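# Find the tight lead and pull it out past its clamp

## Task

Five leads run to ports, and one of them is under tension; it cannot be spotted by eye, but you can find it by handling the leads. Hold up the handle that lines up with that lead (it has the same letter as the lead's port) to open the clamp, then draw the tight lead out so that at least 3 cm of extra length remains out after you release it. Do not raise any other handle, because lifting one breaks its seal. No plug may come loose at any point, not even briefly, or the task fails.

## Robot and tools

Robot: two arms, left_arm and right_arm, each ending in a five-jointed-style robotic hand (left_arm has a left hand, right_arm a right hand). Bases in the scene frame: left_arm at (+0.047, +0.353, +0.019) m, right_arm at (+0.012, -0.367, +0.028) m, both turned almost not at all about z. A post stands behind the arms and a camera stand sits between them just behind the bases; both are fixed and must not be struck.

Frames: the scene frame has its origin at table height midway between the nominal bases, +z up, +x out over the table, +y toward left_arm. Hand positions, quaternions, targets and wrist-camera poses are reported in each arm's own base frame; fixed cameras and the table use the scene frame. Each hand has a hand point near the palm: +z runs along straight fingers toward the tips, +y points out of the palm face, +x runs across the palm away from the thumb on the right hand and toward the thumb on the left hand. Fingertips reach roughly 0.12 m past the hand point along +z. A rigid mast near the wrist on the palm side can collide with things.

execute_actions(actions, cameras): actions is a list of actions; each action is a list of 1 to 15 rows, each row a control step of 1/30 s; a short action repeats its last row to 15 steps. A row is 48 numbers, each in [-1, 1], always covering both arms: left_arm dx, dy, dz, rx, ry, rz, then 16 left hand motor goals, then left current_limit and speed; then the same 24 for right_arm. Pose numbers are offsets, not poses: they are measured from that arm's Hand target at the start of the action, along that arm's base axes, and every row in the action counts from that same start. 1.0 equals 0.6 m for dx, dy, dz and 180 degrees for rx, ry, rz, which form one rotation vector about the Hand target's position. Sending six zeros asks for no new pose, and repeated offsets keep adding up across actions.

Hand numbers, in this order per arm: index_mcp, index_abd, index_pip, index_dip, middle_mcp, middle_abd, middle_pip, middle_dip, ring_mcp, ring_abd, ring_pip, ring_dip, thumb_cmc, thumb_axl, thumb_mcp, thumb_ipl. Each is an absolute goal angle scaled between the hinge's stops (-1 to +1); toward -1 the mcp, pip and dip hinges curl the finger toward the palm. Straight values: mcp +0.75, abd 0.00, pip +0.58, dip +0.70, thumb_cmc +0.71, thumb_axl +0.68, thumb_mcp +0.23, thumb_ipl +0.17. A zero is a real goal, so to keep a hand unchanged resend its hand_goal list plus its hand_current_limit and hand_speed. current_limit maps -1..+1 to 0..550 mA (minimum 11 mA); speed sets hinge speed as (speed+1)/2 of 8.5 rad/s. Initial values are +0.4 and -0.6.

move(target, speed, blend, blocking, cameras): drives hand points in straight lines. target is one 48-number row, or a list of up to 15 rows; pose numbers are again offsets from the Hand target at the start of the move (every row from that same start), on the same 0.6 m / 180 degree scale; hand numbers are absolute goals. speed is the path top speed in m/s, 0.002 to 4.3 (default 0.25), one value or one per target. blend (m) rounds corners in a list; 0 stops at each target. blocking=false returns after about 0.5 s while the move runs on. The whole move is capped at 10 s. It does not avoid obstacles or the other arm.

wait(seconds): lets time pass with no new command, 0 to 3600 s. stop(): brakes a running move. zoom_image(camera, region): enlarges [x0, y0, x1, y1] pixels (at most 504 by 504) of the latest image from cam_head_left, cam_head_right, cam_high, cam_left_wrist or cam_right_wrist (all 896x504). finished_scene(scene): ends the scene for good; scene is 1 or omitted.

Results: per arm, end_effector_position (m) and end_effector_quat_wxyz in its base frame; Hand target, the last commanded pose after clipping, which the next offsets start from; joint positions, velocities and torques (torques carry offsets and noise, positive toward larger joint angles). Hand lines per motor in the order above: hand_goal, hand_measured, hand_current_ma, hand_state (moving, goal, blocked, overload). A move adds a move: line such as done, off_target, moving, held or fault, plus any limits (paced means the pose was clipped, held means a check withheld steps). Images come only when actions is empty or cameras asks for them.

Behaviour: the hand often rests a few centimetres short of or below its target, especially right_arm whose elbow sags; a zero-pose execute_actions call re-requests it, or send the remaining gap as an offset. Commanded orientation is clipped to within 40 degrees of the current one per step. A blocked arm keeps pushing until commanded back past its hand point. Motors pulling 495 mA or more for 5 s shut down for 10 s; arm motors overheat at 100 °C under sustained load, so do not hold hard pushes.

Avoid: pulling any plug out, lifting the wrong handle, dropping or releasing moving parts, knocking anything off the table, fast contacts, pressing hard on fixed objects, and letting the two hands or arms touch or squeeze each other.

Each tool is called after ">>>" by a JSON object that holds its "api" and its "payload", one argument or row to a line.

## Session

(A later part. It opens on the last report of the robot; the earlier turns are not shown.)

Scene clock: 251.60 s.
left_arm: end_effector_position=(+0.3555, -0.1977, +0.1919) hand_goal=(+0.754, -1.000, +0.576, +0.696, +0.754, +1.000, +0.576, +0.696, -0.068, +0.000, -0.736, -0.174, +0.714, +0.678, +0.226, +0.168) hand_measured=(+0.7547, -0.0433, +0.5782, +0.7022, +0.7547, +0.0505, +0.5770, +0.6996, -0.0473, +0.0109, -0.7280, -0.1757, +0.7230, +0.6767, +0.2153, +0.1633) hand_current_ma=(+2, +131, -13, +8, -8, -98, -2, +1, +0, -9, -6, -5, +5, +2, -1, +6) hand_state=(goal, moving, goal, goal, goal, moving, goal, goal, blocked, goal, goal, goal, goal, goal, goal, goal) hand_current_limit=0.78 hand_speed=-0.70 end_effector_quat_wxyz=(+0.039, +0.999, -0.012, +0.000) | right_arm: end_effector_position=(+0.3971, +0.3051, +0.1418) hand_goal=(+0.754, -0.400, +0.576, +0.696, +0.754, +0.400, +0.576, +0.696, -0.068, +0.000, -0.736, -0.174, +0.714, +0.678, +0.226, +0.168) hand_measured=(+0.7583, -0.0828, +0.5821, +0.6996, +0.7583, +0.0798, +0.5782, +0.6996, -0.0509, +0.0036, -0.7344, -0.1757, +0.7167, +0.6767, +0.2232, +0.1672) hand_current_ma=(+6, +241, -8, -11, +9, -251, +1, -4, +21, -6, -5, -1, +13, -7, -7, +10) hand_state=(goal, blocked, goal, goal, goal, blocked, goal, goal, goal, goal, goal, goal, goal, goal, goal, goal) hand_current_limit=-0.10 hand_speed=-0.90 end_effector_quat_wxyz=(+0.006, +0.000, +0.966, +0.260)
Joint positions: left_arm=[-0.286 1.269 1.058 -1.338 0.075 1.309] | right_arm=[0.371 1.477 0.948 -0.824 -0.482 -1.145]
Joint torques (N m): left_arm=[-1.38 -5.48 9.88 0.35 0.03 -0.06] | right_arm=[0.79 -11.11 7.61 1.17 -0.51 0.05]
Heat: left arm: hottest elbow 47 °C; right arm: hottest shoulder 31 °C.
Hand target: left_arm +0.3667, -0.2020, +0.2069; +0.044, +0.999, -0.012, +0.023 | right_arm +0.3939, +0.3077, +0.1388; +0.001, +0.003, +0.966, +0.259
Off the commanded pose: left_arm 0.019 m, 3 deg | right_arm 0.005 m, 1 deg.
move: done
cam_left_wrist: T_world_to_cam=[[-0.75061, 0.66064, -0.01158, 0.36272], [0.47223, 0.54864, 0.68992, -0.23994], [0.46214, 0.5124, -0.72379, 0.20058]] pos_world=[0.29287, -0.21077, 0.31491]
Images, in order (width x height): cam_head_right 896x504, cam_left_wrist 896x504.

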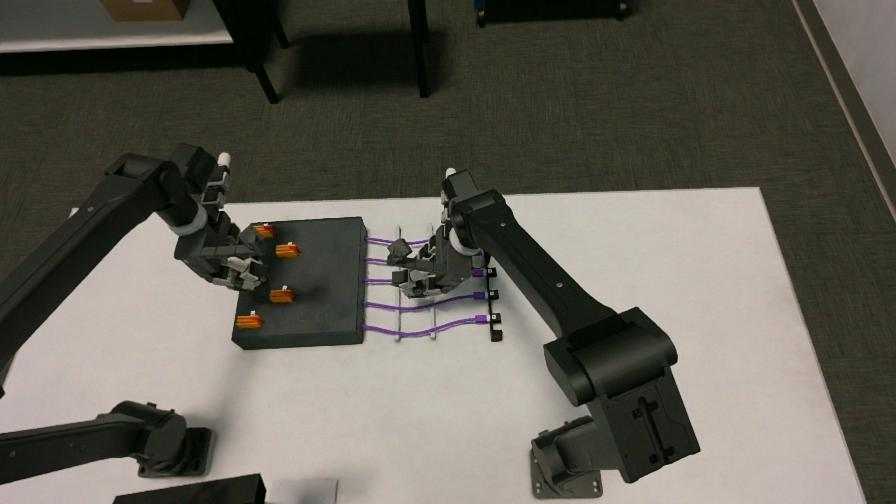

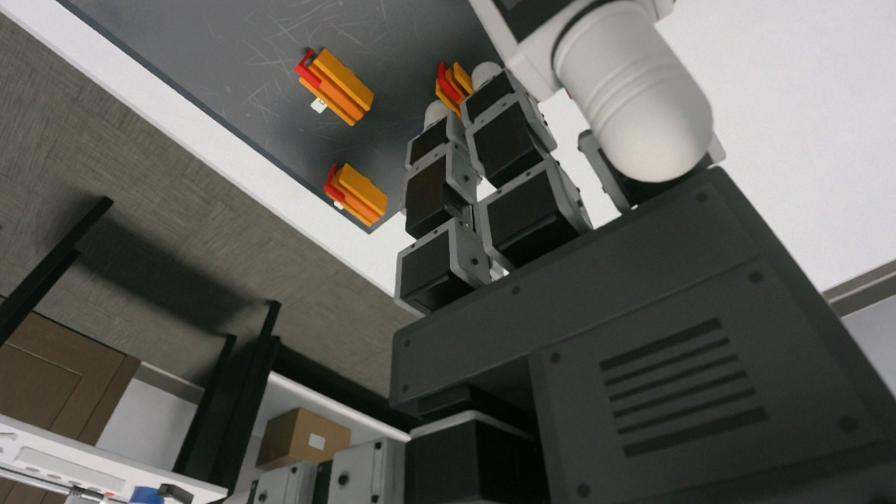

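>>> {"api": "wait", "payload": {
  "seconds": 1.0,
  "cameras": ["cam_left_wrist","cam_high"]
}}

>>> {"api": "zoom_image", "payload": {
  "camera": "cam_left_wrist",
  "region": [390, 20, 530, 130]
}}

>>> {"api": "zoom_image", "payload": {
  "camera": "cam_high",
  "region": [340, 120, 440, 210]
}}

Scene clock: 252.83 s.
left_arm: end_effector_position=(+0.3555, -0.1976, +0.1919) hand_goal=(+0.754, -1.000, +0.576, +0.696, +0.754, +1.000, +0.576, +0.696, -0.068, +0.000, -0.736, -0.174, +0.714, +0.678, +0.226, +0.168) hand_measured=(+0.7547, -0.0726, +0.5782, +0.7009, +0.7559, +0.0886, +0.5782, +0.6983, -0.0461, +0.0109, -0.7280, -0.1757, +0.7230, +0.6767, +0.2153, +0.1633) hand_current_ma=(+13, +442, -3, +4, -8, -419, -8, +3, -3, -12, +4, -10, +17, +3, -2, +3) hand_state=(goal, blocked, goal, goal, goal, blocked, goal, goal, blocked, goal, goal, goal, goal, goal, goal, goal) hand_current_limit=0.78 hand_speed=-0.70 end_effector_quat_wxyz=(+0.039, +0.999, -0.012, +0.000) | right_arm: end_effector_position=(+0.3971, +0.3051, +0.1418) hand_goal=(+0.754, -0.400, +0.576, +0.696, +0.754, +0.400, +0.576, +0.696, -0.068, +0.000, -0.736, -0.174, +0.714, +0.678, +0.226, +0.168) hand_measured=(+0.7583, -0.0828, +0.5808, +0.6996, +0.7583, +0.0798, +0.5795, +0.6983, -0.0497, +0.0051, -0.7344, -0.1757, +0.7167, +0.6777, +0.2232, +0.1672) hand_current_ma=(+4, +247, -9, -7, +10, -251, +3, -8, +23, -2, -3, -2, +8, -7, -8, +6) hand_state=(goal, blocked, goal, goal, goal, blocked, goal, goal, goal, goal, goal, goal, goal, goal, goal, goal) hand_current_limit=-0.10 hand_speed=-0.90 end_effector_quat_wxyz=(+0.006, +0.000, +0.966, +0.260)
Joint positions: left_arm=[-0.286 1.269 1.058 -1.338 0.074 1.309] | right_arm=[0.371 1.477 0.948 -0.824 -0.482 -1.145]
Joint torques (N m): left_arm=[-1.2 -6.24 9.78 0.34 0.09 -0.11] | right_arm=[0.79 -11.05 7.61 1.14 -0.51 0.05]
Heat: left arm: hottest elbow 47 °C; right arm: hottest shoulder 31 °C.
Hand target: left_arm +0.3667, -0.2020, +0.2069; +0.044, +0.999, -0.012, +0.023 | right_arm +0.3939, +0.3077, +0.1388; +0.001, +0.003, +0.966, +0.259
Off the commanded pose: left_arm 0.019 m, 3 deg | right_arm 0.005 m, 1 deg.
wait: 1.00 s; at rest by 0.20 s
cam_left_wrist: T_world_to_cam=[[-0.75061, 0.66065, -0.0114, 0.36267], [0.47217, 0.54838, 0.69017, -0.24005], [0.46221, 0.51267, -0.72355, 0.20054]] pos_world=[0.29287, -0.21077, 0.31491]
Images, in order (width x height): cam_high 896x504, cam_left_wrist 896x504.

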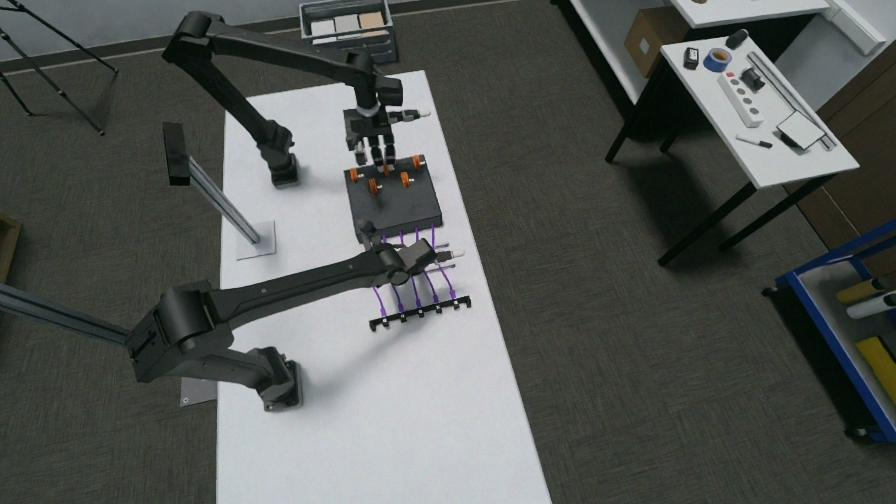

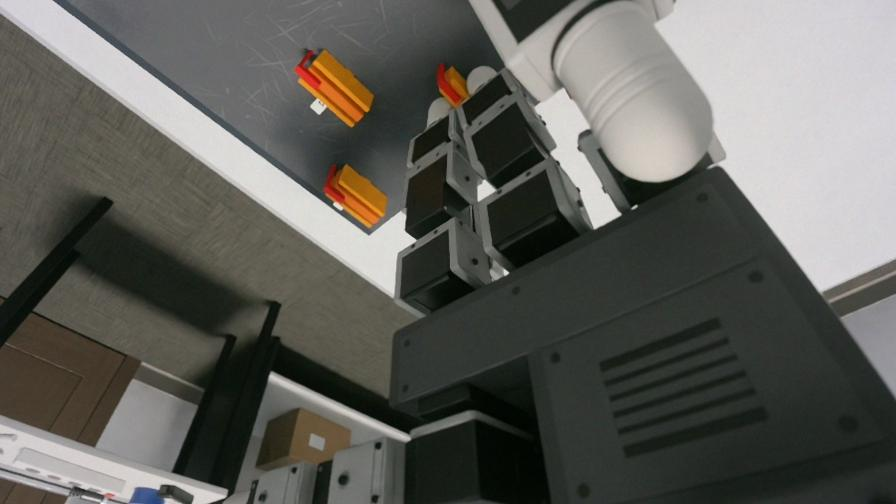

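Scaled by 3.600 from the camera's image (finer frame: 1280x720).

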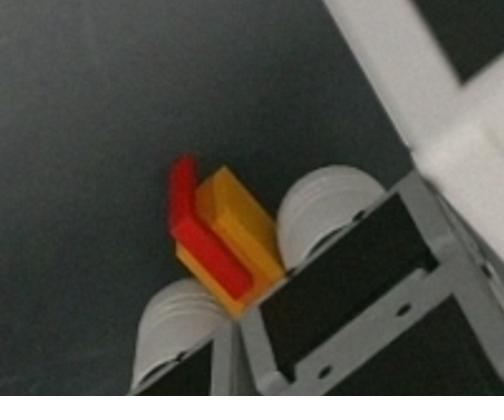

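Scaled by 5.040 from the camera's image (finer frame: 1280x720).

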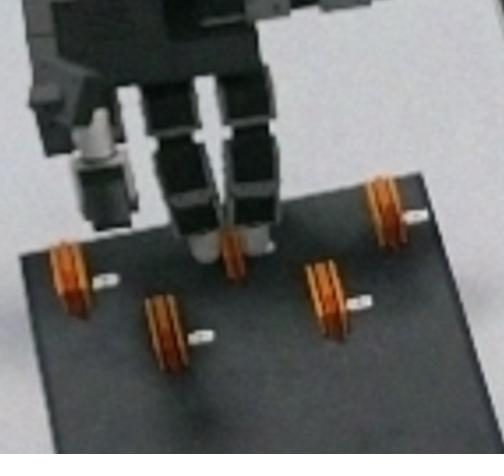

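>>> {"api": "move", "payload": {
  "target": [
    [0.003,0,0.02,0,-0.002,0, 0.754,-1,0.576,0.696, 0.754,1,0.576,0.696, -0.068,0,-0.737,-0.174, 0.714,0.678,0.226,0.168, 0.78,-0.7, 0,0,0,0,0,0, 0.754,-0.4,0.576,0.696, 0.754,0.4,0.576,0.696, -0.068,0,-0.737,-0.174, 0.714,0.678,0.226,0.168, -0.1,-0.9]
  ],
  "speed": 0.03,
  "cameras": ["cam_left_wrist","cam_head_right"]
}}

>>> {"api": "zoom_image", "payload": {
  "camera": "cam_left_wrist",
  "region": [390, 20, 530, 130]
}}

Scene clock: 253.90 s.
left_arm: end_effector_position=(+0.3554, -0.1974, +0.1917) hand_goal=(+0.754, -1.000, +0.576, +0.696, +0.754, +1.000, +0.576, +0.696, -0.068, +0.000, -0.736, -0.174, +0.714, +0.678, +0.226, +0.168) hand_measured=(+0.7535, -0.0711, +0.5770, +0.6983, +0.7547, +0.0915, +0.5731, +0.6983, -0.0473, +0.0109, -0.7280, -0.1757, +0.7230, +0.6767, +0.2153, +0.1633) hand_current_ma=(+13, +456, -11, -7, -6, -413, +0, +8, -5, -11, -15, -2, +9, +16, -9, +5) hand_state=(goal, blocked, goal, goal, goal, blocked, goal, goal, blocked, goal, goal, goal, goal, goal, goal, goal) hand_current_limit=0.78 hand_speed=-0.70 end_effector_quat_wxyz=(+0.038, +0.999, -0.012, +0.000) | right_arm: end_effector_position=(+0.3971, +0.3051, +0.1418) hand_goal=(+0.754, -0.400, +0.576, +0.696, +0.754, +0.400, +0.576, +0.696, -0.068, +0.000, -0.736, -0.174, +0.714, +0.678, +0.226, +0.168) hand_measured=(+0.7583, -0.0814, +0.5821, +0.6996, +0.7583, +0.0798, +0.5795, +0.6996, -0.0497, +0.0051, -0.7344, -0.1757, +0.7167, +0.6777, +0.2242, +0.1672) hand_current_ma=(+11, +246, -4, -8, +11, -250, +2, -8, +20, -4, -4, +0, +11, -11, -7, +14) hand_state=(goal, blocked, goal, goal, goal, blocked, goal, goal, goal, goal, goal, goal, goal, goal, goal, goal) hand_current_limit=-0.10 hand_speed=-0.90 end_effector_quat_wxyz=(+0.006, +0.000, +0.966, +0.260)
Joint positions: left_arm=[-0.286 1.269 1.058 -1.339 0.073 1.309] | right_arm=[0.371 1.477 0.948 -0.824 -0.482 -1.145]
Joint torques (N m): left_arm=[-0.91 -6.53 11.63 -0.58 0.07 -0.06] | right_arm=[0.85 -11.11 7.6 1.14 -0.51 0.05]
Heat: left arm: hottest elbow 47 °C; right arm: hottest shoulder 31 °C.
Hand target: left_arm +0.3685, -0.2020, +0.2189; +0.044, +0.999, -0.013, +0.026 | right_arm +0.3939, +0.3077, +0.1388; +0.001, +0.003, +0.966, +0.259
Off the commanded pose: left_arm 0.031 m, 3 deg | right_arm 0.005 m, 1 deg.
move: off_target (left_arm)
cam_left_wrist: T_world_to_cam=[[-0.7506, 0.66067, -0.01024, 0.36224], [0.47246, 0.54748, 0.69069, -0.24047], [0.46193, 0.51359, -0.72308, 0.20054]] pos_world=[0.29287, -0.21066, 0.31481]
Images, in order (width x height): cam_head_right 896x504, cam_left_wrist 896x504.

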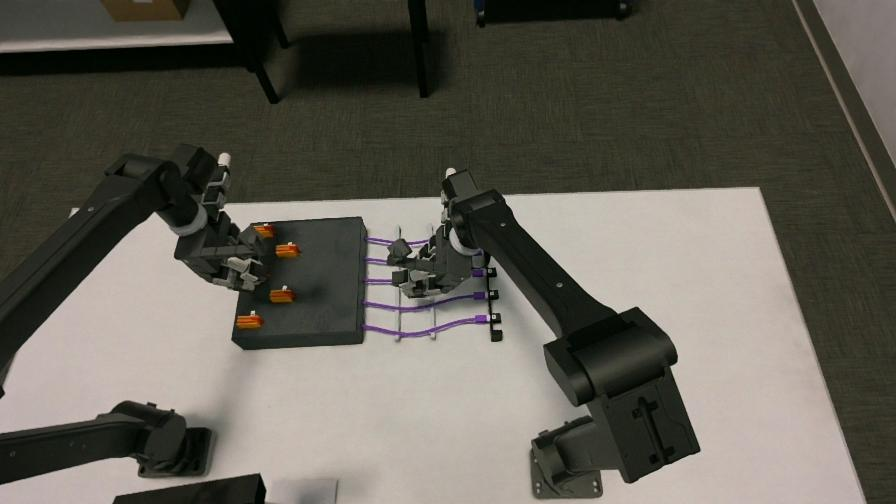

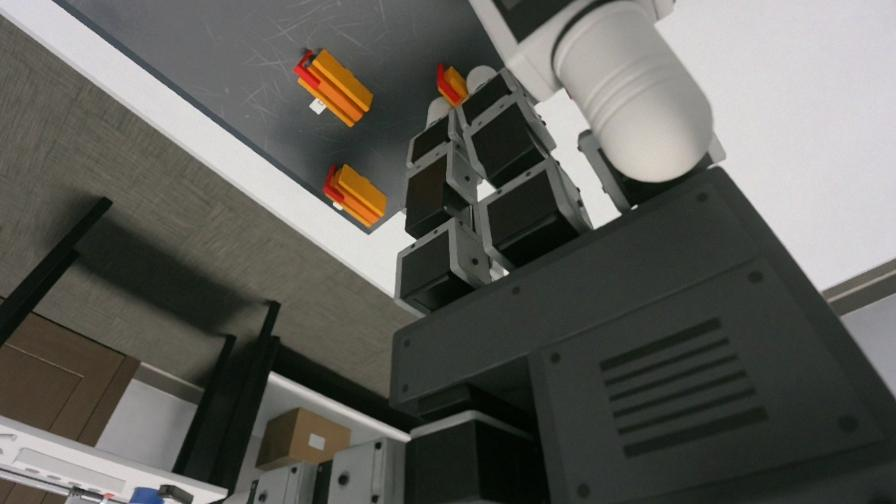

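Scaled by 3.600 from the camera's image (finer frame: 1280x720).

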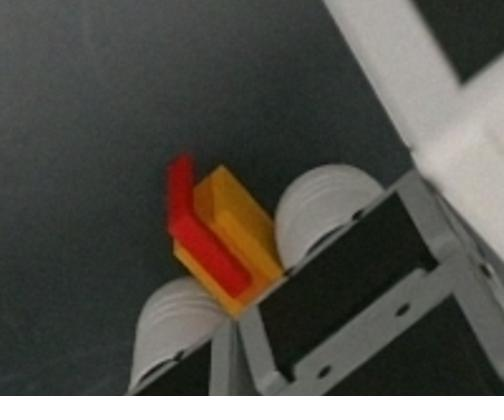

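>>> {"api": "move", "payload": {
  "target": [
    [0.003,0,0.02,0,-0.002,0, 0.754,-1,0.576,0.696, 0.754,1,0.576,0.696, -0.068,0,-0.737,-0.174, 0.714,0.678,0.226,0.168, 0.78,-0.7, 0,0,0,0,0,0, 0.754,-0.4,0.576,0.696, 0.754,0.4,0.576,0.696, -0.068,0,-0.737,-0.174, 0.714,0.678,0.226,0.168, -0.1,-0.9]
  ],
  "speed": 0.03,
  "cameras": ["cam_left_wrist"]
}}

>>> {"api": "zoom_image", "payload": {
  "camera": "cam_left_wrist",
  "region": [390, 20, 530, 130]
}}

Scene clock: 255.00 s.
left_arm: end_effector_position=(+0.3540, -0.1964, +0.1915) hand_goal=(+0.754, -1.000, +0.576, +0.696, +0.754, +1.000, +0.576, +0.696, -0.068, +0.000, -0.736, -0.174, +0.714, +0.678, +0.226, +0.168) hand_measured=(+0.7474, -0.0682, +0.5757, +0.6920, +0.7498, +0.0944, +0.5731, +0.6907, -0.0473, +0.0109, -0.7280, -0.1757, +0.7230, +0.6777, +0.2153, +0.1633) hand_current_ma=(+0, +455, +0, -2, -11, -413, -5, +5, +6, -6, -7, -6, +4, +18, +4, +8) hand_state=(goal, blocked, goal, goal, goal, blocked, goal, goal, blocked, goal, goal, goal, goal, goal, goal, goal) hand_current_limit=0.78 hand_speed=-0.70 end_effector_quat_wxyz=(+0.035, +0.999, -0.012, -0.003) | right_arm: end_effector_position=(+0.3971, +0.3051, +0.1418) hand_goal=(+0.754, -0.400, +0.576, +0.696, +0.754, +0.400, +0.576, +0.696, -0.068, +0.000, -0.736, -0.174, +0.714, +0.678, +0.226, +0.168) hand_measured=(+0.7583, -0.0814, +0.5808, +0.6996, +0.7583, +0.0798, +0.5795, +0.6996, -0.0509, +0.0051, -0.7357, -0.1757, +0.7167, +0.6777, +0.2232, +0.1672) hand_current_ma=(+9, +245, -7, -8, +7, -251, +0, -10, +21, -6, -7, -3, +9, -6, -4, +8) hand_state=(goal, blocked, goal, goal, goal, blocked, goal, goal, goal, goal, goal, goal, goal, goal, goal, goal) hand_current_limit=-0.10 hand_speed=-0.90 end_effector_quat_wxyz=(+0.006, +0.000, +0.966, +0.260)
Joint positions: left_arm=[-0.286 1.269 1.059 -1.347 0.07 1.309] | right_arm=[0.371 1.477 0.948 -0.824 -0.482 -1.145]
Joint torques (N m): left_arm=[-1.44 -7.18 13.44 -1.29 0.11 -0.04] | right_arm=[0.85 -11.11 7.58 1.17 -0.51 0.06]
Heat: left arm: hottest elbow 48 °C; right arm: hottest shoulder 31 °C.
Hand target: left_arm +0.3703, -0.2020, +0.2309; +0.044, +0.999, -0.013, +0.029 | right_arm +0.3939, +0.3077, +0.1388; +0.001, +0.003, +0.966, +0.259
Off the commanded pose: left_arm 0.043 m, 4 deg | right_arm 0.005 m, 1 deg.
move: off_target (left_arm)
cam_left_wrist: T_world_to_cam=[[-0.75075, 0.66058, -0.00222, 0.35894], [0.47652, 0.5439, 0.69072, -0.24231], [0.45749, 0.5175, -0.72311, 0.20279]] pos_world=[0.29217, -0.21026, 0.31481]

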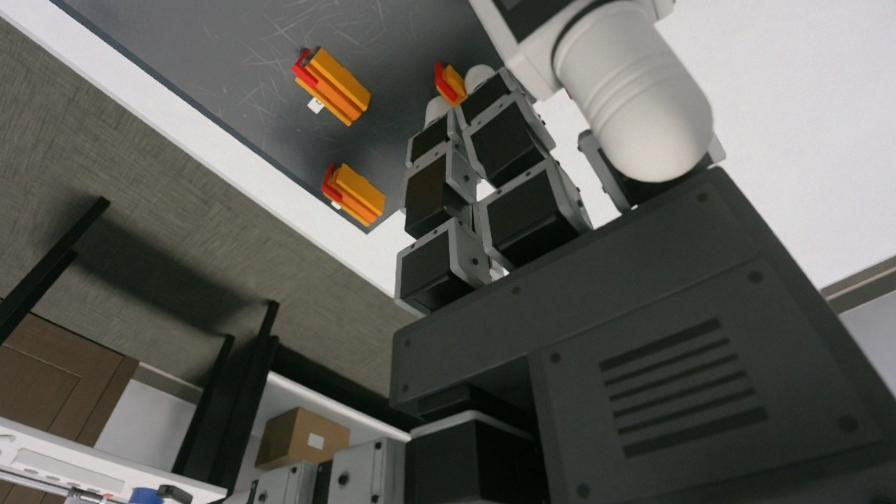

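Scaled by 3.600 from the camera's image (finer frame: 1280x720).

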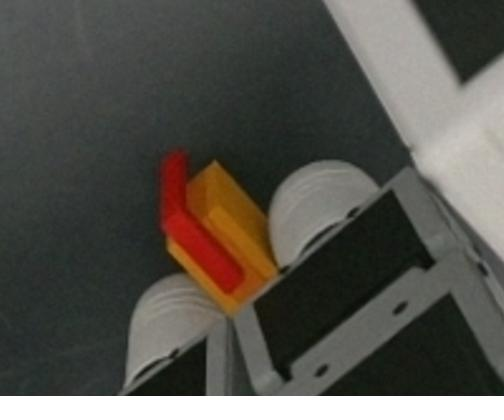

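>>> {"api": "move", "payload": {
  "target": [
    [0.008,0,0.02,0,-0.004,0, 0.754,-1,0.576,0.696, 0.754,1,0.576,0.696, -0.068,0,-0.737,-0.174, 0.714,0.678,0.226,0.168, 0.78,-0.7, 0,0,0,0,0,0, 0.754,-0.4,0.576,0.696, 0.754,0.4,0.576,0.696, -0.068,0,-0.737,-0.174, 0.714,0.678,0.226,0.168, -0.1,-0.9]
  ],
  "speed": 0.03,
  "cameras": ["cam_left_wrist","cam_head_right"]
}}

>>> {"api": "zoom_image", "payload": {
  "camera": "cam_left_wrist",
  "region": [390, 20, 530, 130]
}}

Scene clock: 256.63 s.
left_arm: end_effector_position=(+0.3622, -0.1982, +0.2152) hand_goal=(+0.754, -1.000, +0.576, +0.696, +0.754, +1.000, +0.576, +0.696, -0.068, +0.000, -0.736, -0.174, +0.714, +0.678, +0.226, +0.168) hand_measured=(+0.7474, -0.0711, +0.5770, +0.6932, +0.7498, +0.0944, +0.5731, +0.6907, -0.0461, +0.0095, -0.7280, -0.1757, +0.7242, +0.6767, +0.2153, +0.1633) hand_current_ma=(+1, +449, -10, -8, -2, -411, -11, +8, +0, -4, -1, +1, +12, +16, -13, +10) hand_state=(goal, blocked, goal, goal, goal, blocked, goal, goal, blocked, goal, goal, goal, goal, goal, goal, goal) hand_current_limit=0.78 hand_speed=-0.70 end_effector_quat_wxyz=(+0.037, +0.999, -0.013, +0.008) | right_arm: end_effector_position=(+0.3971, +0.3051, +0.1418) hand_goal=(+0.754, -0.400, +0.576, +0.696, +0.754, +0.400, +0.576, +0.696, -0.068, +0.000, -0.736, -0.174, +0.714, +0.678, +0.226, +0.168) hand_measured=(+0.7583, -0.0814, +0.5808, +0.6996, +0.7583, +0.0798, +0.5795, +0.6996, -0.0497, +0.0051, -0.7344, -0.1744, +0.7167, +0.6777, +0.2242, +0.1681) hand_current_ma=(+8, +245, -8, -4, +7, -250, +3, -13, +18, -5, -3, -2, +11, -7, -5, +7) hand_state=(goal, blocked, goal, goal, goal, blocked, goal, goal, goal, goal, goal, goal, goal, goal, goal, goal) hand_current_limit=-0.10 hand_speed=-0.90 end_effector_quat_wxyz=(+0.006, +0.000, +0.966, +0.260)
Joint positions: left_arm=[-0.286 1.267 1.118 -1.387 0.066 1.309] | right_arm=[0.371 1.477 0.948 -0.824 -0.482 -1.145]
Joint torques (N m): left_arm=[-1.32 -6.59 11.96 -0.46 0.09 -0.01] | right_arm=[0.85 -11.11 7.61 1.16 -0.51 0.05]
Heat: left arm: hottest elbow 48 °C; right arm: hottest shoulder 31 °C.
Hand target: left_arm +0.3750, -0.2020, +0.2429; +0.044, +0.998, -0.013, +0.035 | right_arm +0.3939, +0.3077, +0.1388; +0.001, +0.003, +0.966, +0.259
Off the commanded pose: left_arm 0.031 m, 3 deg | right_arm 0.005 m, 1 deg.
move: off_target (left_arm)
cam_left_wrist: T_world_to_cam=[[-0.75052, 0.66053, -0.0205, 0.37021], [0.46131, 0.54586, 0.69945, -0.25759], [0.4732, 0.5155, -0.71438, 0.20919]] pos_world=[0.29768, -0.21176, 0.33721]
Images, in order (width x height): cam_head_right 896x504, cam_left_wrist 896x504.

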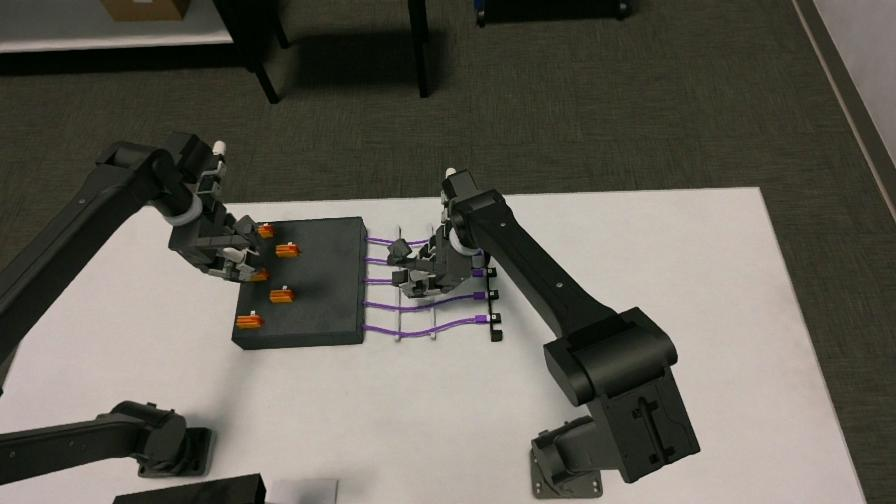

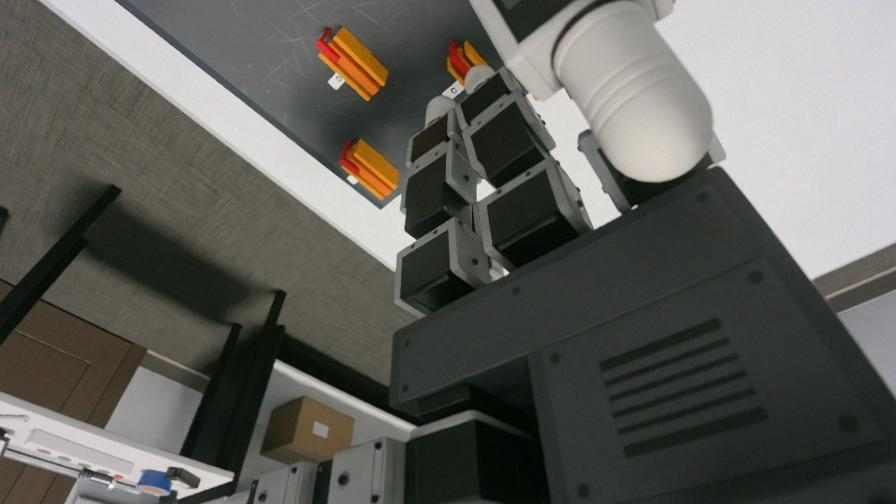

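Scaled by 3.600 from the camera's image (finer frame: 1280x720).

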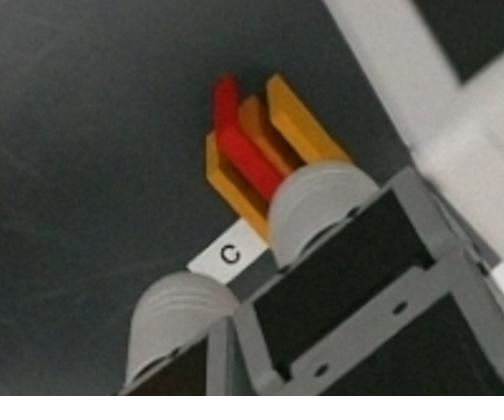

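>>> {"api": "zoom_image", "payload": {
  "camera": "cam_left_wrist",
  "region": [310, 15, 400, 110]
}}

>>> {"api": "zoom_image", "payload": {
  "camera": "cam_left_wrist",
  "region": [435, 30, 500, 110]
}}

>>> {"api": "zoom_image", "payload": {
  "camera": "cam_left_wrist",
  "region": [330, 130, 410, 215]
}}

Scaled by 5.305 from the camera's image (finer frame: 1280x720).

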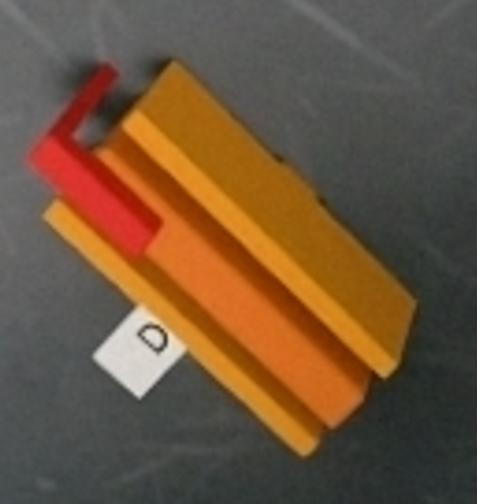

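Scaled by 6.300 from the camera's image (finer frame: 1280x720).

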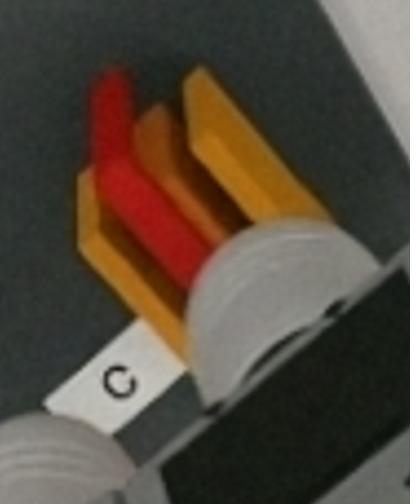

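Scaled by 5.929 from the camera's image (finer frame: 1280x720).

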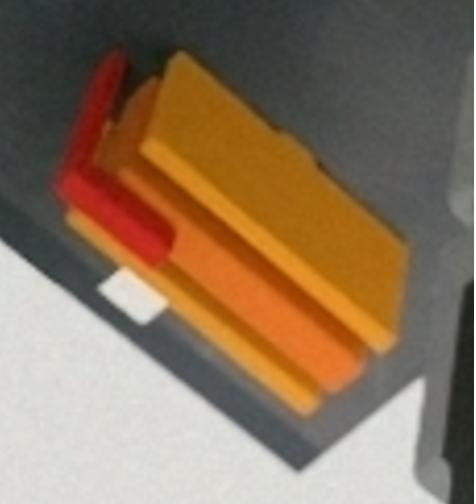

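>>> {"api": "move", "payload": {
  "target": [
    [0,0,0.1,0,0,0, 0.754,0.12,0.576,0.696, 0.754,-0.12,0.576,0.696, -0.068,0,-0.737,-0.174, 0.714,0.678,0.226,0.168, 0.2,-0.3, 0,0,0,0,0,0, 0.754,-0.4,0.576,0.696, 0.754,0.4,0.576,0.696, -0.068,0,-0.737,-0.174, 0.714,0.678,0.226,0.168, -0.1,-0.9],
    [0,0,0.1,0,0,0, 0.754,0.12,-0.737,1, 0.754,-0.12,-0.737,1, -0.068,0,-0.737,-0.174, 0.714,0.678,0.226,0.168, 0.2,-0.3, 0,0,0,0,0,0, 0.754,-0.4,0.576,0.696, 0.754,0.4,0.576,0.696, -0.068,0,-0.737,-0.174, 0.714,0.678,0.226,0.168, -0.1,-0.9],
    [0,0,0.1,0,0,0, 0.754,-1,-0.737,1, 0.754,1,-0.737,1, -0.068,0,-0.737,-0.174, 0.714,0.678,0.226,0.168, 0.2,-0.6, 0,0,0,0,0,0, 0.754,-0.4,0.576,0.696, 0.754,0.4,0.576,0.696, -0.068,0,-0.737,-0.174, 0.714,0.678,0.226,0.168, -0.1,-0.9]
  ],
  "speed": 0.1,
  "cameras": ["cam_left_wrist"]
}}

Scene clock: 269.93 s.
left_arm: end_effector_position=(+0.3660, -0.1992, +0.2748) hand_goal=(+0.754, -1.000, -0.736, +1.000, +0.754, +1.000, -0.736, +1.000, -0.068, +0.000, -0.736, -0.174, +0.714, +0.678, +0.226, +0.168) hand_measured=(+0.7583, -0.2484, -0.7908, +0.9952, +0.7595, +0.2556, -0.7896, +0.9952, -0.0473, +0.0095, -0.7280, -0.1757, +0.7230, +0.6777, +0.2153, +0.1633) hand_current_ma=(+9, +319, -10, -5, -5, -297, -25, +6, +1, +2, -8, -12, +9, +7, +0, +0) hand_state=(goal, blocked, blocked, goal, goal, blocked, blocked, goal, blocked, goal, goal, goal, goal, goal, goal, goal) hand_current_limit=0.20 hand_speed=-0.60 end_effector_quat_wxyz=(+0.037, +0.999, -0.013, +0.009) | right_arm: end_effector_position=(+0.3971, +0.3051, +0.1418) hand_goal=(+0.754, -0.400, +0.576, +0.696, +0.754, +0.400, +0.576, +0.696, -0.068, +0.000, -0.736, -0.174, +0.714, +0.678, +0.226, +0.168) hand_measured=(+0.7583, -0.0814, +0.5808, +0.7009, +0.7583, +0.0798, +0.5795, +0.6996, -0.0497, +0.0065, -0.7357, -0.1757, +0.7180, +0.6777, +0.2242, +0.1672) hand_current_ma=(+7, +244, -6, -9, +9, -249, +2, -9, +23, -2, -4, -2, +11, -8, -9, +8) hand_state=(goal, blocked, goal, goal, goal, blocked, goal, goal, goal, goal, goal, goal, goal, goal, goal, goal) hand_current_limit=-0.10 hand_speed=-0.90 end_effector_quat_wxyz=(+0.006, +0.000, +0.966, +0.260)
Joint positions: left_arm=[-0.286 1.265 1.273 -1.542 0.066 1.309] | right_arm=[0.371 1.477 0.948 -0.824 -0.482 -1.145]
Joint torques (N m): left_arm=[-0.97 -6.48 12 -0.61 0.16 -0.03] | right_arm=[0.73 -11.11 7.61 1.17 -0.51 0.05]
Heat: left arm: hottest elbow 50 °C; right arm: hottest shoulder 31 °C.
Hand target: left_arm +0.3751, -0.2020, +0.3029; +0.044, +0.998, -0.013, +0.035 | right_arm +0.3939, +0.3077, +0.1388; +0.001, +0.003, +0.966, +0.259
Off the commanded pose: left_arm 0.030 m, 3 deg | right_arm 0.005 m, 1 deg.
move: off_target (left_arm); target 2's new numbers were sent with left_arm's hand 0.030 m and 3 deg from that target; target 3's new numbers were sent with left_arm's hand 0.030 m and 3 deg from that target
cam_left_wrist: T_world_to_cam=[[-0.75052, 0.66048, -0.02202, 0.37538], [0.45997, 0.54602, 0.70021, -0.30012], [0.47451, 0.51539, -0.71359, 0.24971]] pos_world=[0.30128, -0.21276, 0.39661]

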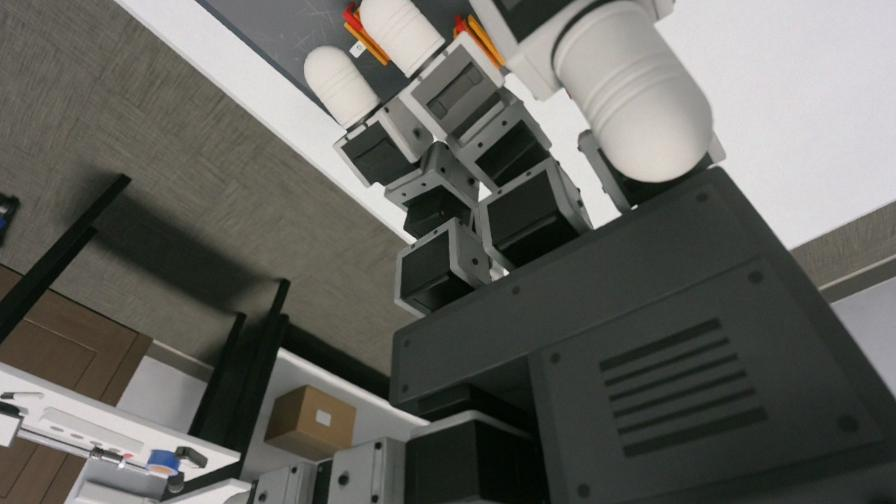

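>>> {"api": "move", "payload": {
  "target": [
    [0,0,0,0,0,0, 0.754,0.12,-0.08,1, 0.754,-0.12,-0.08,1, -0.068,0,-0.737,-0.174, 0.714,0.678,0.226,0.168, 0.2,-0.3, 0,0,0,0,0,0, 0.754,-0.4,0.576,0.696, 0.754,0.4,0.576,0.696, -0.068,0,-0.737,-0.174, 0.714,0.678,0.226,0.168, -0.1,-0.9],
    [0,0,0,0,0,0, 0.754,-1,-0.08,1, 0.754,1,-0.08,1, -0.068,0,-0.737,-0.174, 0.714,0.678,0.226,0.168, 0.2,-0.6, 0,0,0,0,0,0, 0.754,-0.4,0.576,0.696, 0.754,0.4,0.576,0.696, -0.068,0,-0.737,-0.174, 0.714,0.678,0.226,0.168, -0.1,-0.9]
  ],
  "speed": 0.1,
  "cameras": ["cam_left_wrist"]
}}

Scene clock: 271.77 s.
left_arm: end_effector_position=(+0.3660, -0.1992, +0.2748) hand_goal=(+0.754, -1.000, -0.080, +1.000, +0.754, +1.000, -0.080, +1.000, -0.068, +0.000, -0.736, -0.174, +0.714, +0.678, +0.226, +0.168) hand_measured=(+0.7583, -0.0931, -0.0646, +0.9965, +0.7607, +0.0959, -0.0672, +0.9939, -0.0473, +0.0095, -0.7280, -0.1770, +0.7242, +0.6777, +0.2153, +0.1633) hand_current_ma=(+4, +206, -5, +2, -11, -188, -4, -6, +4, -16, +1, -4, +16, +3, +3, -2) hand_state=(goal, moving, moving, goal, goal, moving, moving, goal, blocked, goal, goal, goal, goal, goal, goal, goal) hand_current_limit=0.20 hand_speed=-0.60 end_effector_quat_wxyz=(+0.037, +0.999, -0.013, +0.009) | right_arm: end_effector_position=(+0.3971, +0.3051, +0.1418) hand_goal=(+0.754, -0.400, +0.576, +0.696, +0.754, +0.400, +0.576, +0.696, -0.068, +0.000, -0.736, -0.174, +0.714, +0.678, +0.226, +0.168) hand_measured=(+0.7583, -0.0828, +0.5808, +0.7009, +0.7583, +0.0798, +0.5795, +0.6996, -0.0509, +0.0036, -0.7344, -0.1744, +0.7167, +0.6777, +0.2232, +0.1672) hand_current_ma=(+5, +241, -6, -8, +10, -252, +3, -6, +20, -2, -4, +1, +10, -9, -8, +11) hand_state=(goal, blocked, goal, goal, goal, blocked, goal, goal, goal, goal, goal, goal, goal, goal, goal, goal) hand_current_limit=-0.10 hand_speed=-0.90 end_effector_quat_wxyz=(+0.006, +0.000, +0.966, +0.260)
Joint positions: left_arm=[-0.286 1.265 1.273 -1.542 0.066 1.309] | right_arm=[0.371 1.477 0.948 -0.824 -0.482 -1.145]
Joint torques (N m): left_arm=[-1.32 -6.53 11.96 -0.43 0.11 0.02] | right_arm=[0.85 -11.05 7.61 1.16 -0.52 0.05]
Heat: left arm: hottest elbow 50 °C; right arm: hottest shoulder 31 °C.
Hand target: left_arm +0.3751, -0.2020, +0.3029; +0.044, +0.998, -0.013, +0.035 | right_arm +0.3939, +0.3077, +0.1388; +0.001, +0.003, +0.966, +0.259
Off the commanded pose: left_arm 0.030 m, 3 deg | right_arm 0.005 m, 1 deg.
move: done; target 2's new numbers were sent with left_arm's hand 0.030 m and 3 deg from that target
cam_left_wrist: T_world_to_cam=[[-0.75052, 0.66048, -0.02202, 0.37538], [0.45997, 0.54602, 0.70021, -0.30012], [0.47451, 0.51539, -0.71359, 0.24971]] pos_world=[0.30128, -0.21276, 0.39661]

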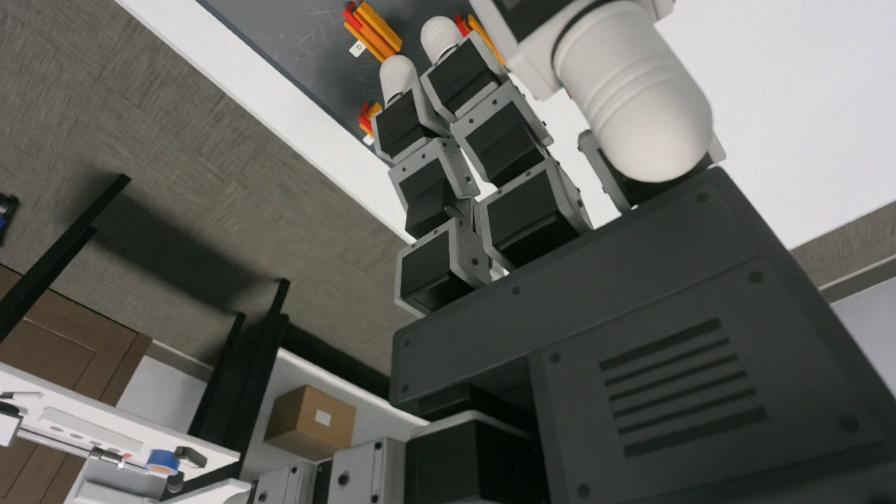

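>>> {"api": "wait", "payload": {
  "seconds": 1.0,
  "cameras": ["cam_left_wrist"]
}}

>>> {"api": "zoom_image", "payload": {
  "camera": "cam_left_wrist",
  "region": [350, 0, 550, 180]
}}

Scene clock: 273.03 s.
left_arm: end_effector_position=(+0.3660, -0.1992, +0.2748) hand_goal=(+0.754, -1.000, -0.080, +1.000, +0.754, +1.000, -0.080, +1.000, -0.068, +0.000, -0.736, -0.174, +0.714, +0.678, +0.226, +0.168) hand_measured=(+0.7583, -0.0960, -0.0774, +0.9977, +0.7595, +0.0974, -0.0800, +0.9926, -0.0473, +0.0080, -0.7280, -0.1757, +0.7242, +0.6777, +0.2153, +0.1633) hand_current_ma=(+10, +337, -3, -5, -13, -325, -13, +9, +7, -7, +2, -3, +9, -4, +4, +5) hand_state=(goal, blocked, goal, goal, goal, blocked, goal, goal, blocked, goal, goal, goal, goal, goal, goal, goal) hand_current_limit=0.20 hand_speed=-0.60 end_effector_quat_wxyz=(+0.037, +0.999, -0.013, +0.009) | right_arm: end_effector_position=(+0.3971, +0.3051, +0.1418) hand_goal=(+0.754, -0.400, +0.576, +0.696, +0.754, +0.400, +0.576, +0.696, -0.068, +0.000, -0.736, -0.174, +0.714, +0.678, +0.226, +0.168) hand_measured=(+0.7583, -0.0814, +0.5808, +0.6996, +0.7583, +0.0798, +0.5795, +0.6996, -0.0509, +0.0051, -0.7344, -0.1744, +0.7167, +0.6777, +0.2242, +0.1672) hand_current_ma=(+8, +244, -5, -8, +8, -250, +2, -12, +17, -3, -4, -1, +8, -3, -4, +9) hand_state=(goal, blocked, goal, goal, goal, blocked, goal, goal, goal, goal, goal, goal, goal, goal, goal, goal) hand_current_limit=-0.10 hand_speed=-0.90 end_effector_quat_wxyz=(+0.006, +0.000, +0.966, +0.260)
Joint positions: left_arm=[-0.286 1.265 1.273 -1.542 0.066 1.309] | right_arm=[0.371 1.477 0.948 -0.824 -0.482 -1.145]
Joint torques (N m): left_arm=[-0.97 -6.65 11.89 -0.39 0.14 -0.02] | right_arm=[0.79 -11.11 7.6 1.17 -0.52 0.05]
Heat: left arm: hottest elbow 49 °C; right arm: hottest shoulder 31 °C.
Hand target: left_arm +0.3751, -0.2020, +0.3029; +0.044, +0.998, -0.013, +0.035 | right_arm +0.3939, +0.3077, +0.1388; +0.001, +0.003, +0.966, +0.259
Off the commanded pose: left_arm 0.030 m, 3 deg | right_arm 0.005 m, 1 deg.
wait: 1.00 s; at rest from the start
cam_left_wrist: T_world_to_cam=[[-0.75052, 0.66048, -0.02202, 0.37538], [0.45997, 0.54602, 0.70021, -0.30012], [0.47451, 0.51539, -0.71359, 0.24971]] pos_world=[0.30128, -0.21276, 0.39661]

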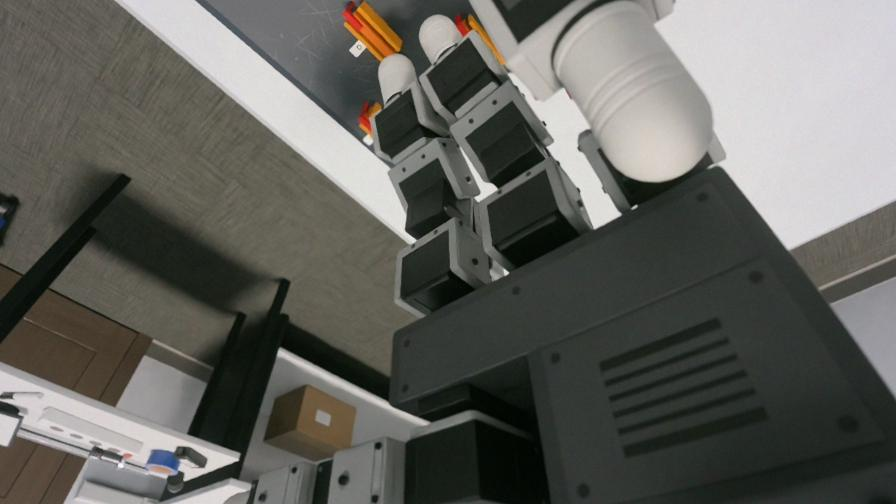

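Scaled by 2.520 from the camera's image (finer frame: 1280x720).

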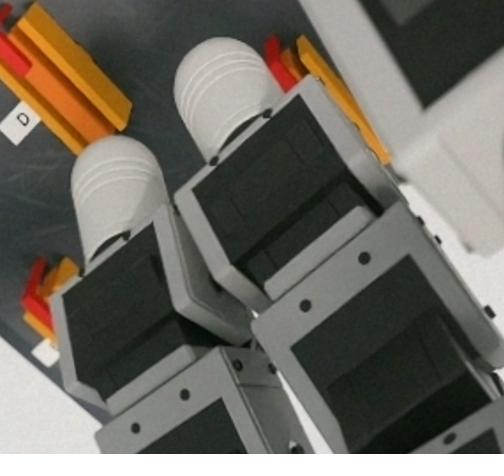

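>>> {"api": "move", "payload": {
  "target": [
    [0,0,0,0,0,0, 0.754,0.12,0.576,0.696, 0.754,-0.12,0.576,0.696, 0.754,0,0.576,0.696, 0.714,0.678,0.226,0.168, 0.2,-0.3, 0,0,0,0,0,0, 0.754,-0.4,0.576,0.696, 0.754,0.4,0.576,0.696, -0.068,0,-0.737,-0.174, 0.714,0.678,0.226,0.168, -0.1,-0.9],
    [-0.031,0,-0.14,0,0.023,0, 0.754,0.12,0.576,0.696, 0.754,-0.12,0.576,0.696, 0.754,0,0.576,0.696, 0.714,0.678,0.226,0.168, 0.2,-0.3, 0,0,0,0,0,0, 0.754,-0.4,0.576,0.696, 0.754,0.4,0.576,0.696, -0.068,0,-0.737,-0.174, 0.714,0.678,0.226,0.168, -0.1,-0.9]
  ],
  "speed": 0.08,
  "cameras": ["cam_left_wrist","cam_high","cam_head_right"]
}}

>>> {"api": "zoom_image", "payload": {
  "camera": "cam_high",
  "region": [330, 110, 450, 210]
}}

Scene clock: 307.00 s.
left_arm: end_effector_position=(+0.3554, -0.1990, +0.2184) hand_goal=(+0.754, +0.120, +0.576, +0.696, +0.754, -0.120, +0.576, +0.696, +0.754, +0.000, +0.576, +0.696, +0.714, +0.678, +0.226, +0.168) hand_measured=(+0.7498, +0.1062, +0.5718, +0.7009, +0.7498, -0.1033, +0.5744, +0.6945, +0.7559, +0.0109, +0.5770, +0.6983, +0.7242, +0.6777, +0.2153, +0.1633) hand_current_ma=(+16, +12, -8, -5, -6, +24, -5, +7, +5, -3, +10, +1, +18, +9, -5, +4) hand_state=(goal, goal, goal, goal, goal, goal, goal, goal, goal, goal, goal, goal, goal, goal, goal, goal) hand_current_limit=0.20 hand_speed=-0.30 end_effector_quat_wxyz=(+0.041, +0.999, -0.012, -0.006) | right_arm: end_effector_position=(+0.3971, +0.3051, +0.1418) hand_goal=(+0.754, -0.400, +0.576, +0.696, +0.754, +0.400, +0.576, +0.696, -0.068, +0.000, -0.736, -0.174, +0.714, +0.678, +0.226, +0.168) hand_measured=(+0.7583, -0.0814, +0.5808, +0.6996, +0.7583, +0.0798, +0.5795, +0.6996, -0.0509, +0.0051, -0.7344, -0.1757, +0.7180, +0.6777, +0.2242, +0.1681) hand_current_ma=(+9, +241, -5, -8, +7, -251, +5, -8, +23, -3, -3, +0, +12, -7, -10, +11) hand_state=(goal, blocked, goal, goal, goal, blocked, goal, goal, goal, goal, goal, goal, goal, goal, goal, goal) hand_current_limit=-0.10 hand_speed=-0.90 end_effector_quat_wxyz=(+0.006, +0.000, +0.966, +0.260)
Joint positions: left_arm=[-0.286 1.265 1.124 -1.42 0.082 1.309] | right_arm=[0.371 1.477 0.948 -0.824 -0.482 -1.145]
Joint torques (N m): left_arm=[-1.96 -5.36 7.31 0.42 0.21 -0.09] | right_arm=[0.79 -11.11 7.61 1.14 -0.51 0.05]
Heat: left arm: hottest elbow 49 °C; right arm: hottest shoulder 31 °C.
Hand target: left_arm +0.3565, -0.2020, +0.2189; +0.044, +0.999, -0.012, -0.001 | right_arm +0.3939, +0.3077, +0.1388; +0.001, +0.003, +0.966, +0.259
Off the commanded pose: left_arm 0.003 m, 1 deg | right_arm 0.005 m, 1 deg.
move: done
cam_left_wrist: T_world_to_cam=[[-0.75063, 0.66071, -0.00473, 0.36236], [0.4811, 0.55145, 0.6815, -0.25817], [0.45288, 0.50928, -0.7318, 0.22487]] pos_world=[0.29437, -0.21157, 0.34222]
Images, in order (width x height): cam_head_right 896x504, cam_high 896x504, cam_left_wrist 896x504.

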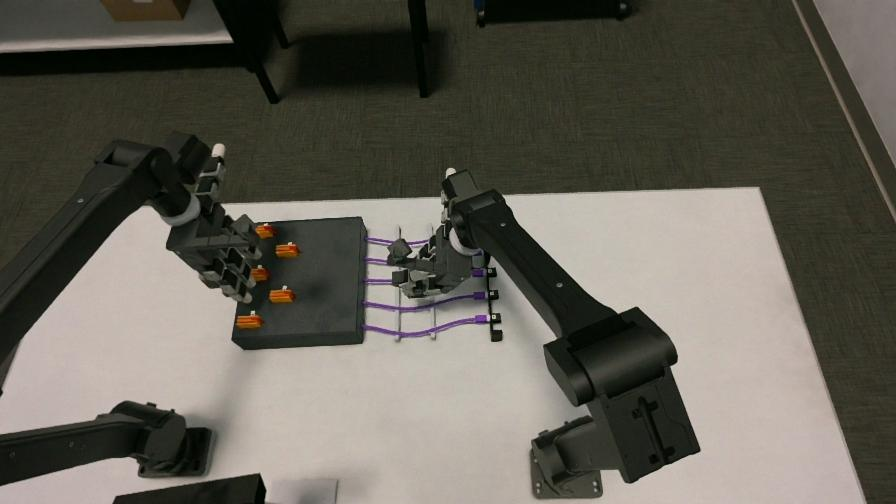

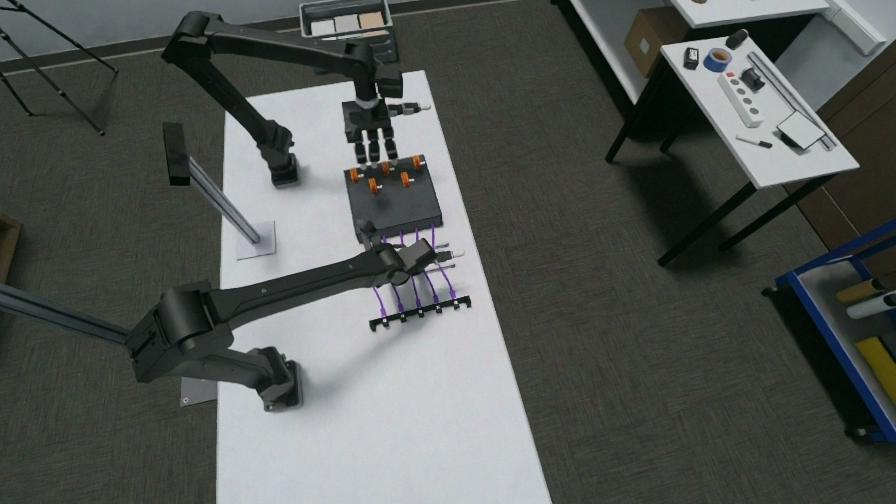

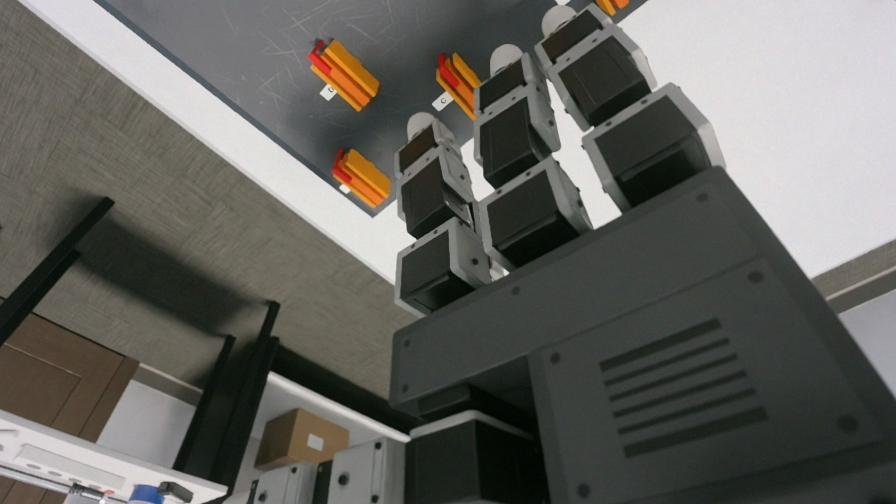

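Scaled by 4.200 from the camera's image (finer frame: 1280x720).

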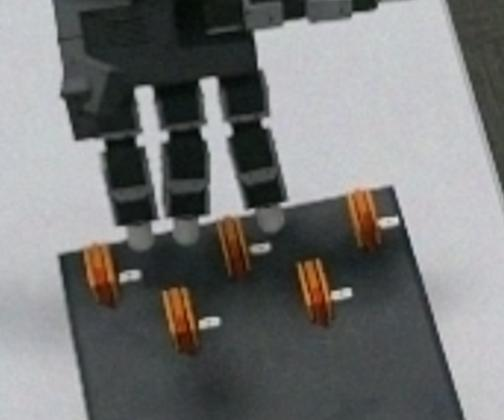

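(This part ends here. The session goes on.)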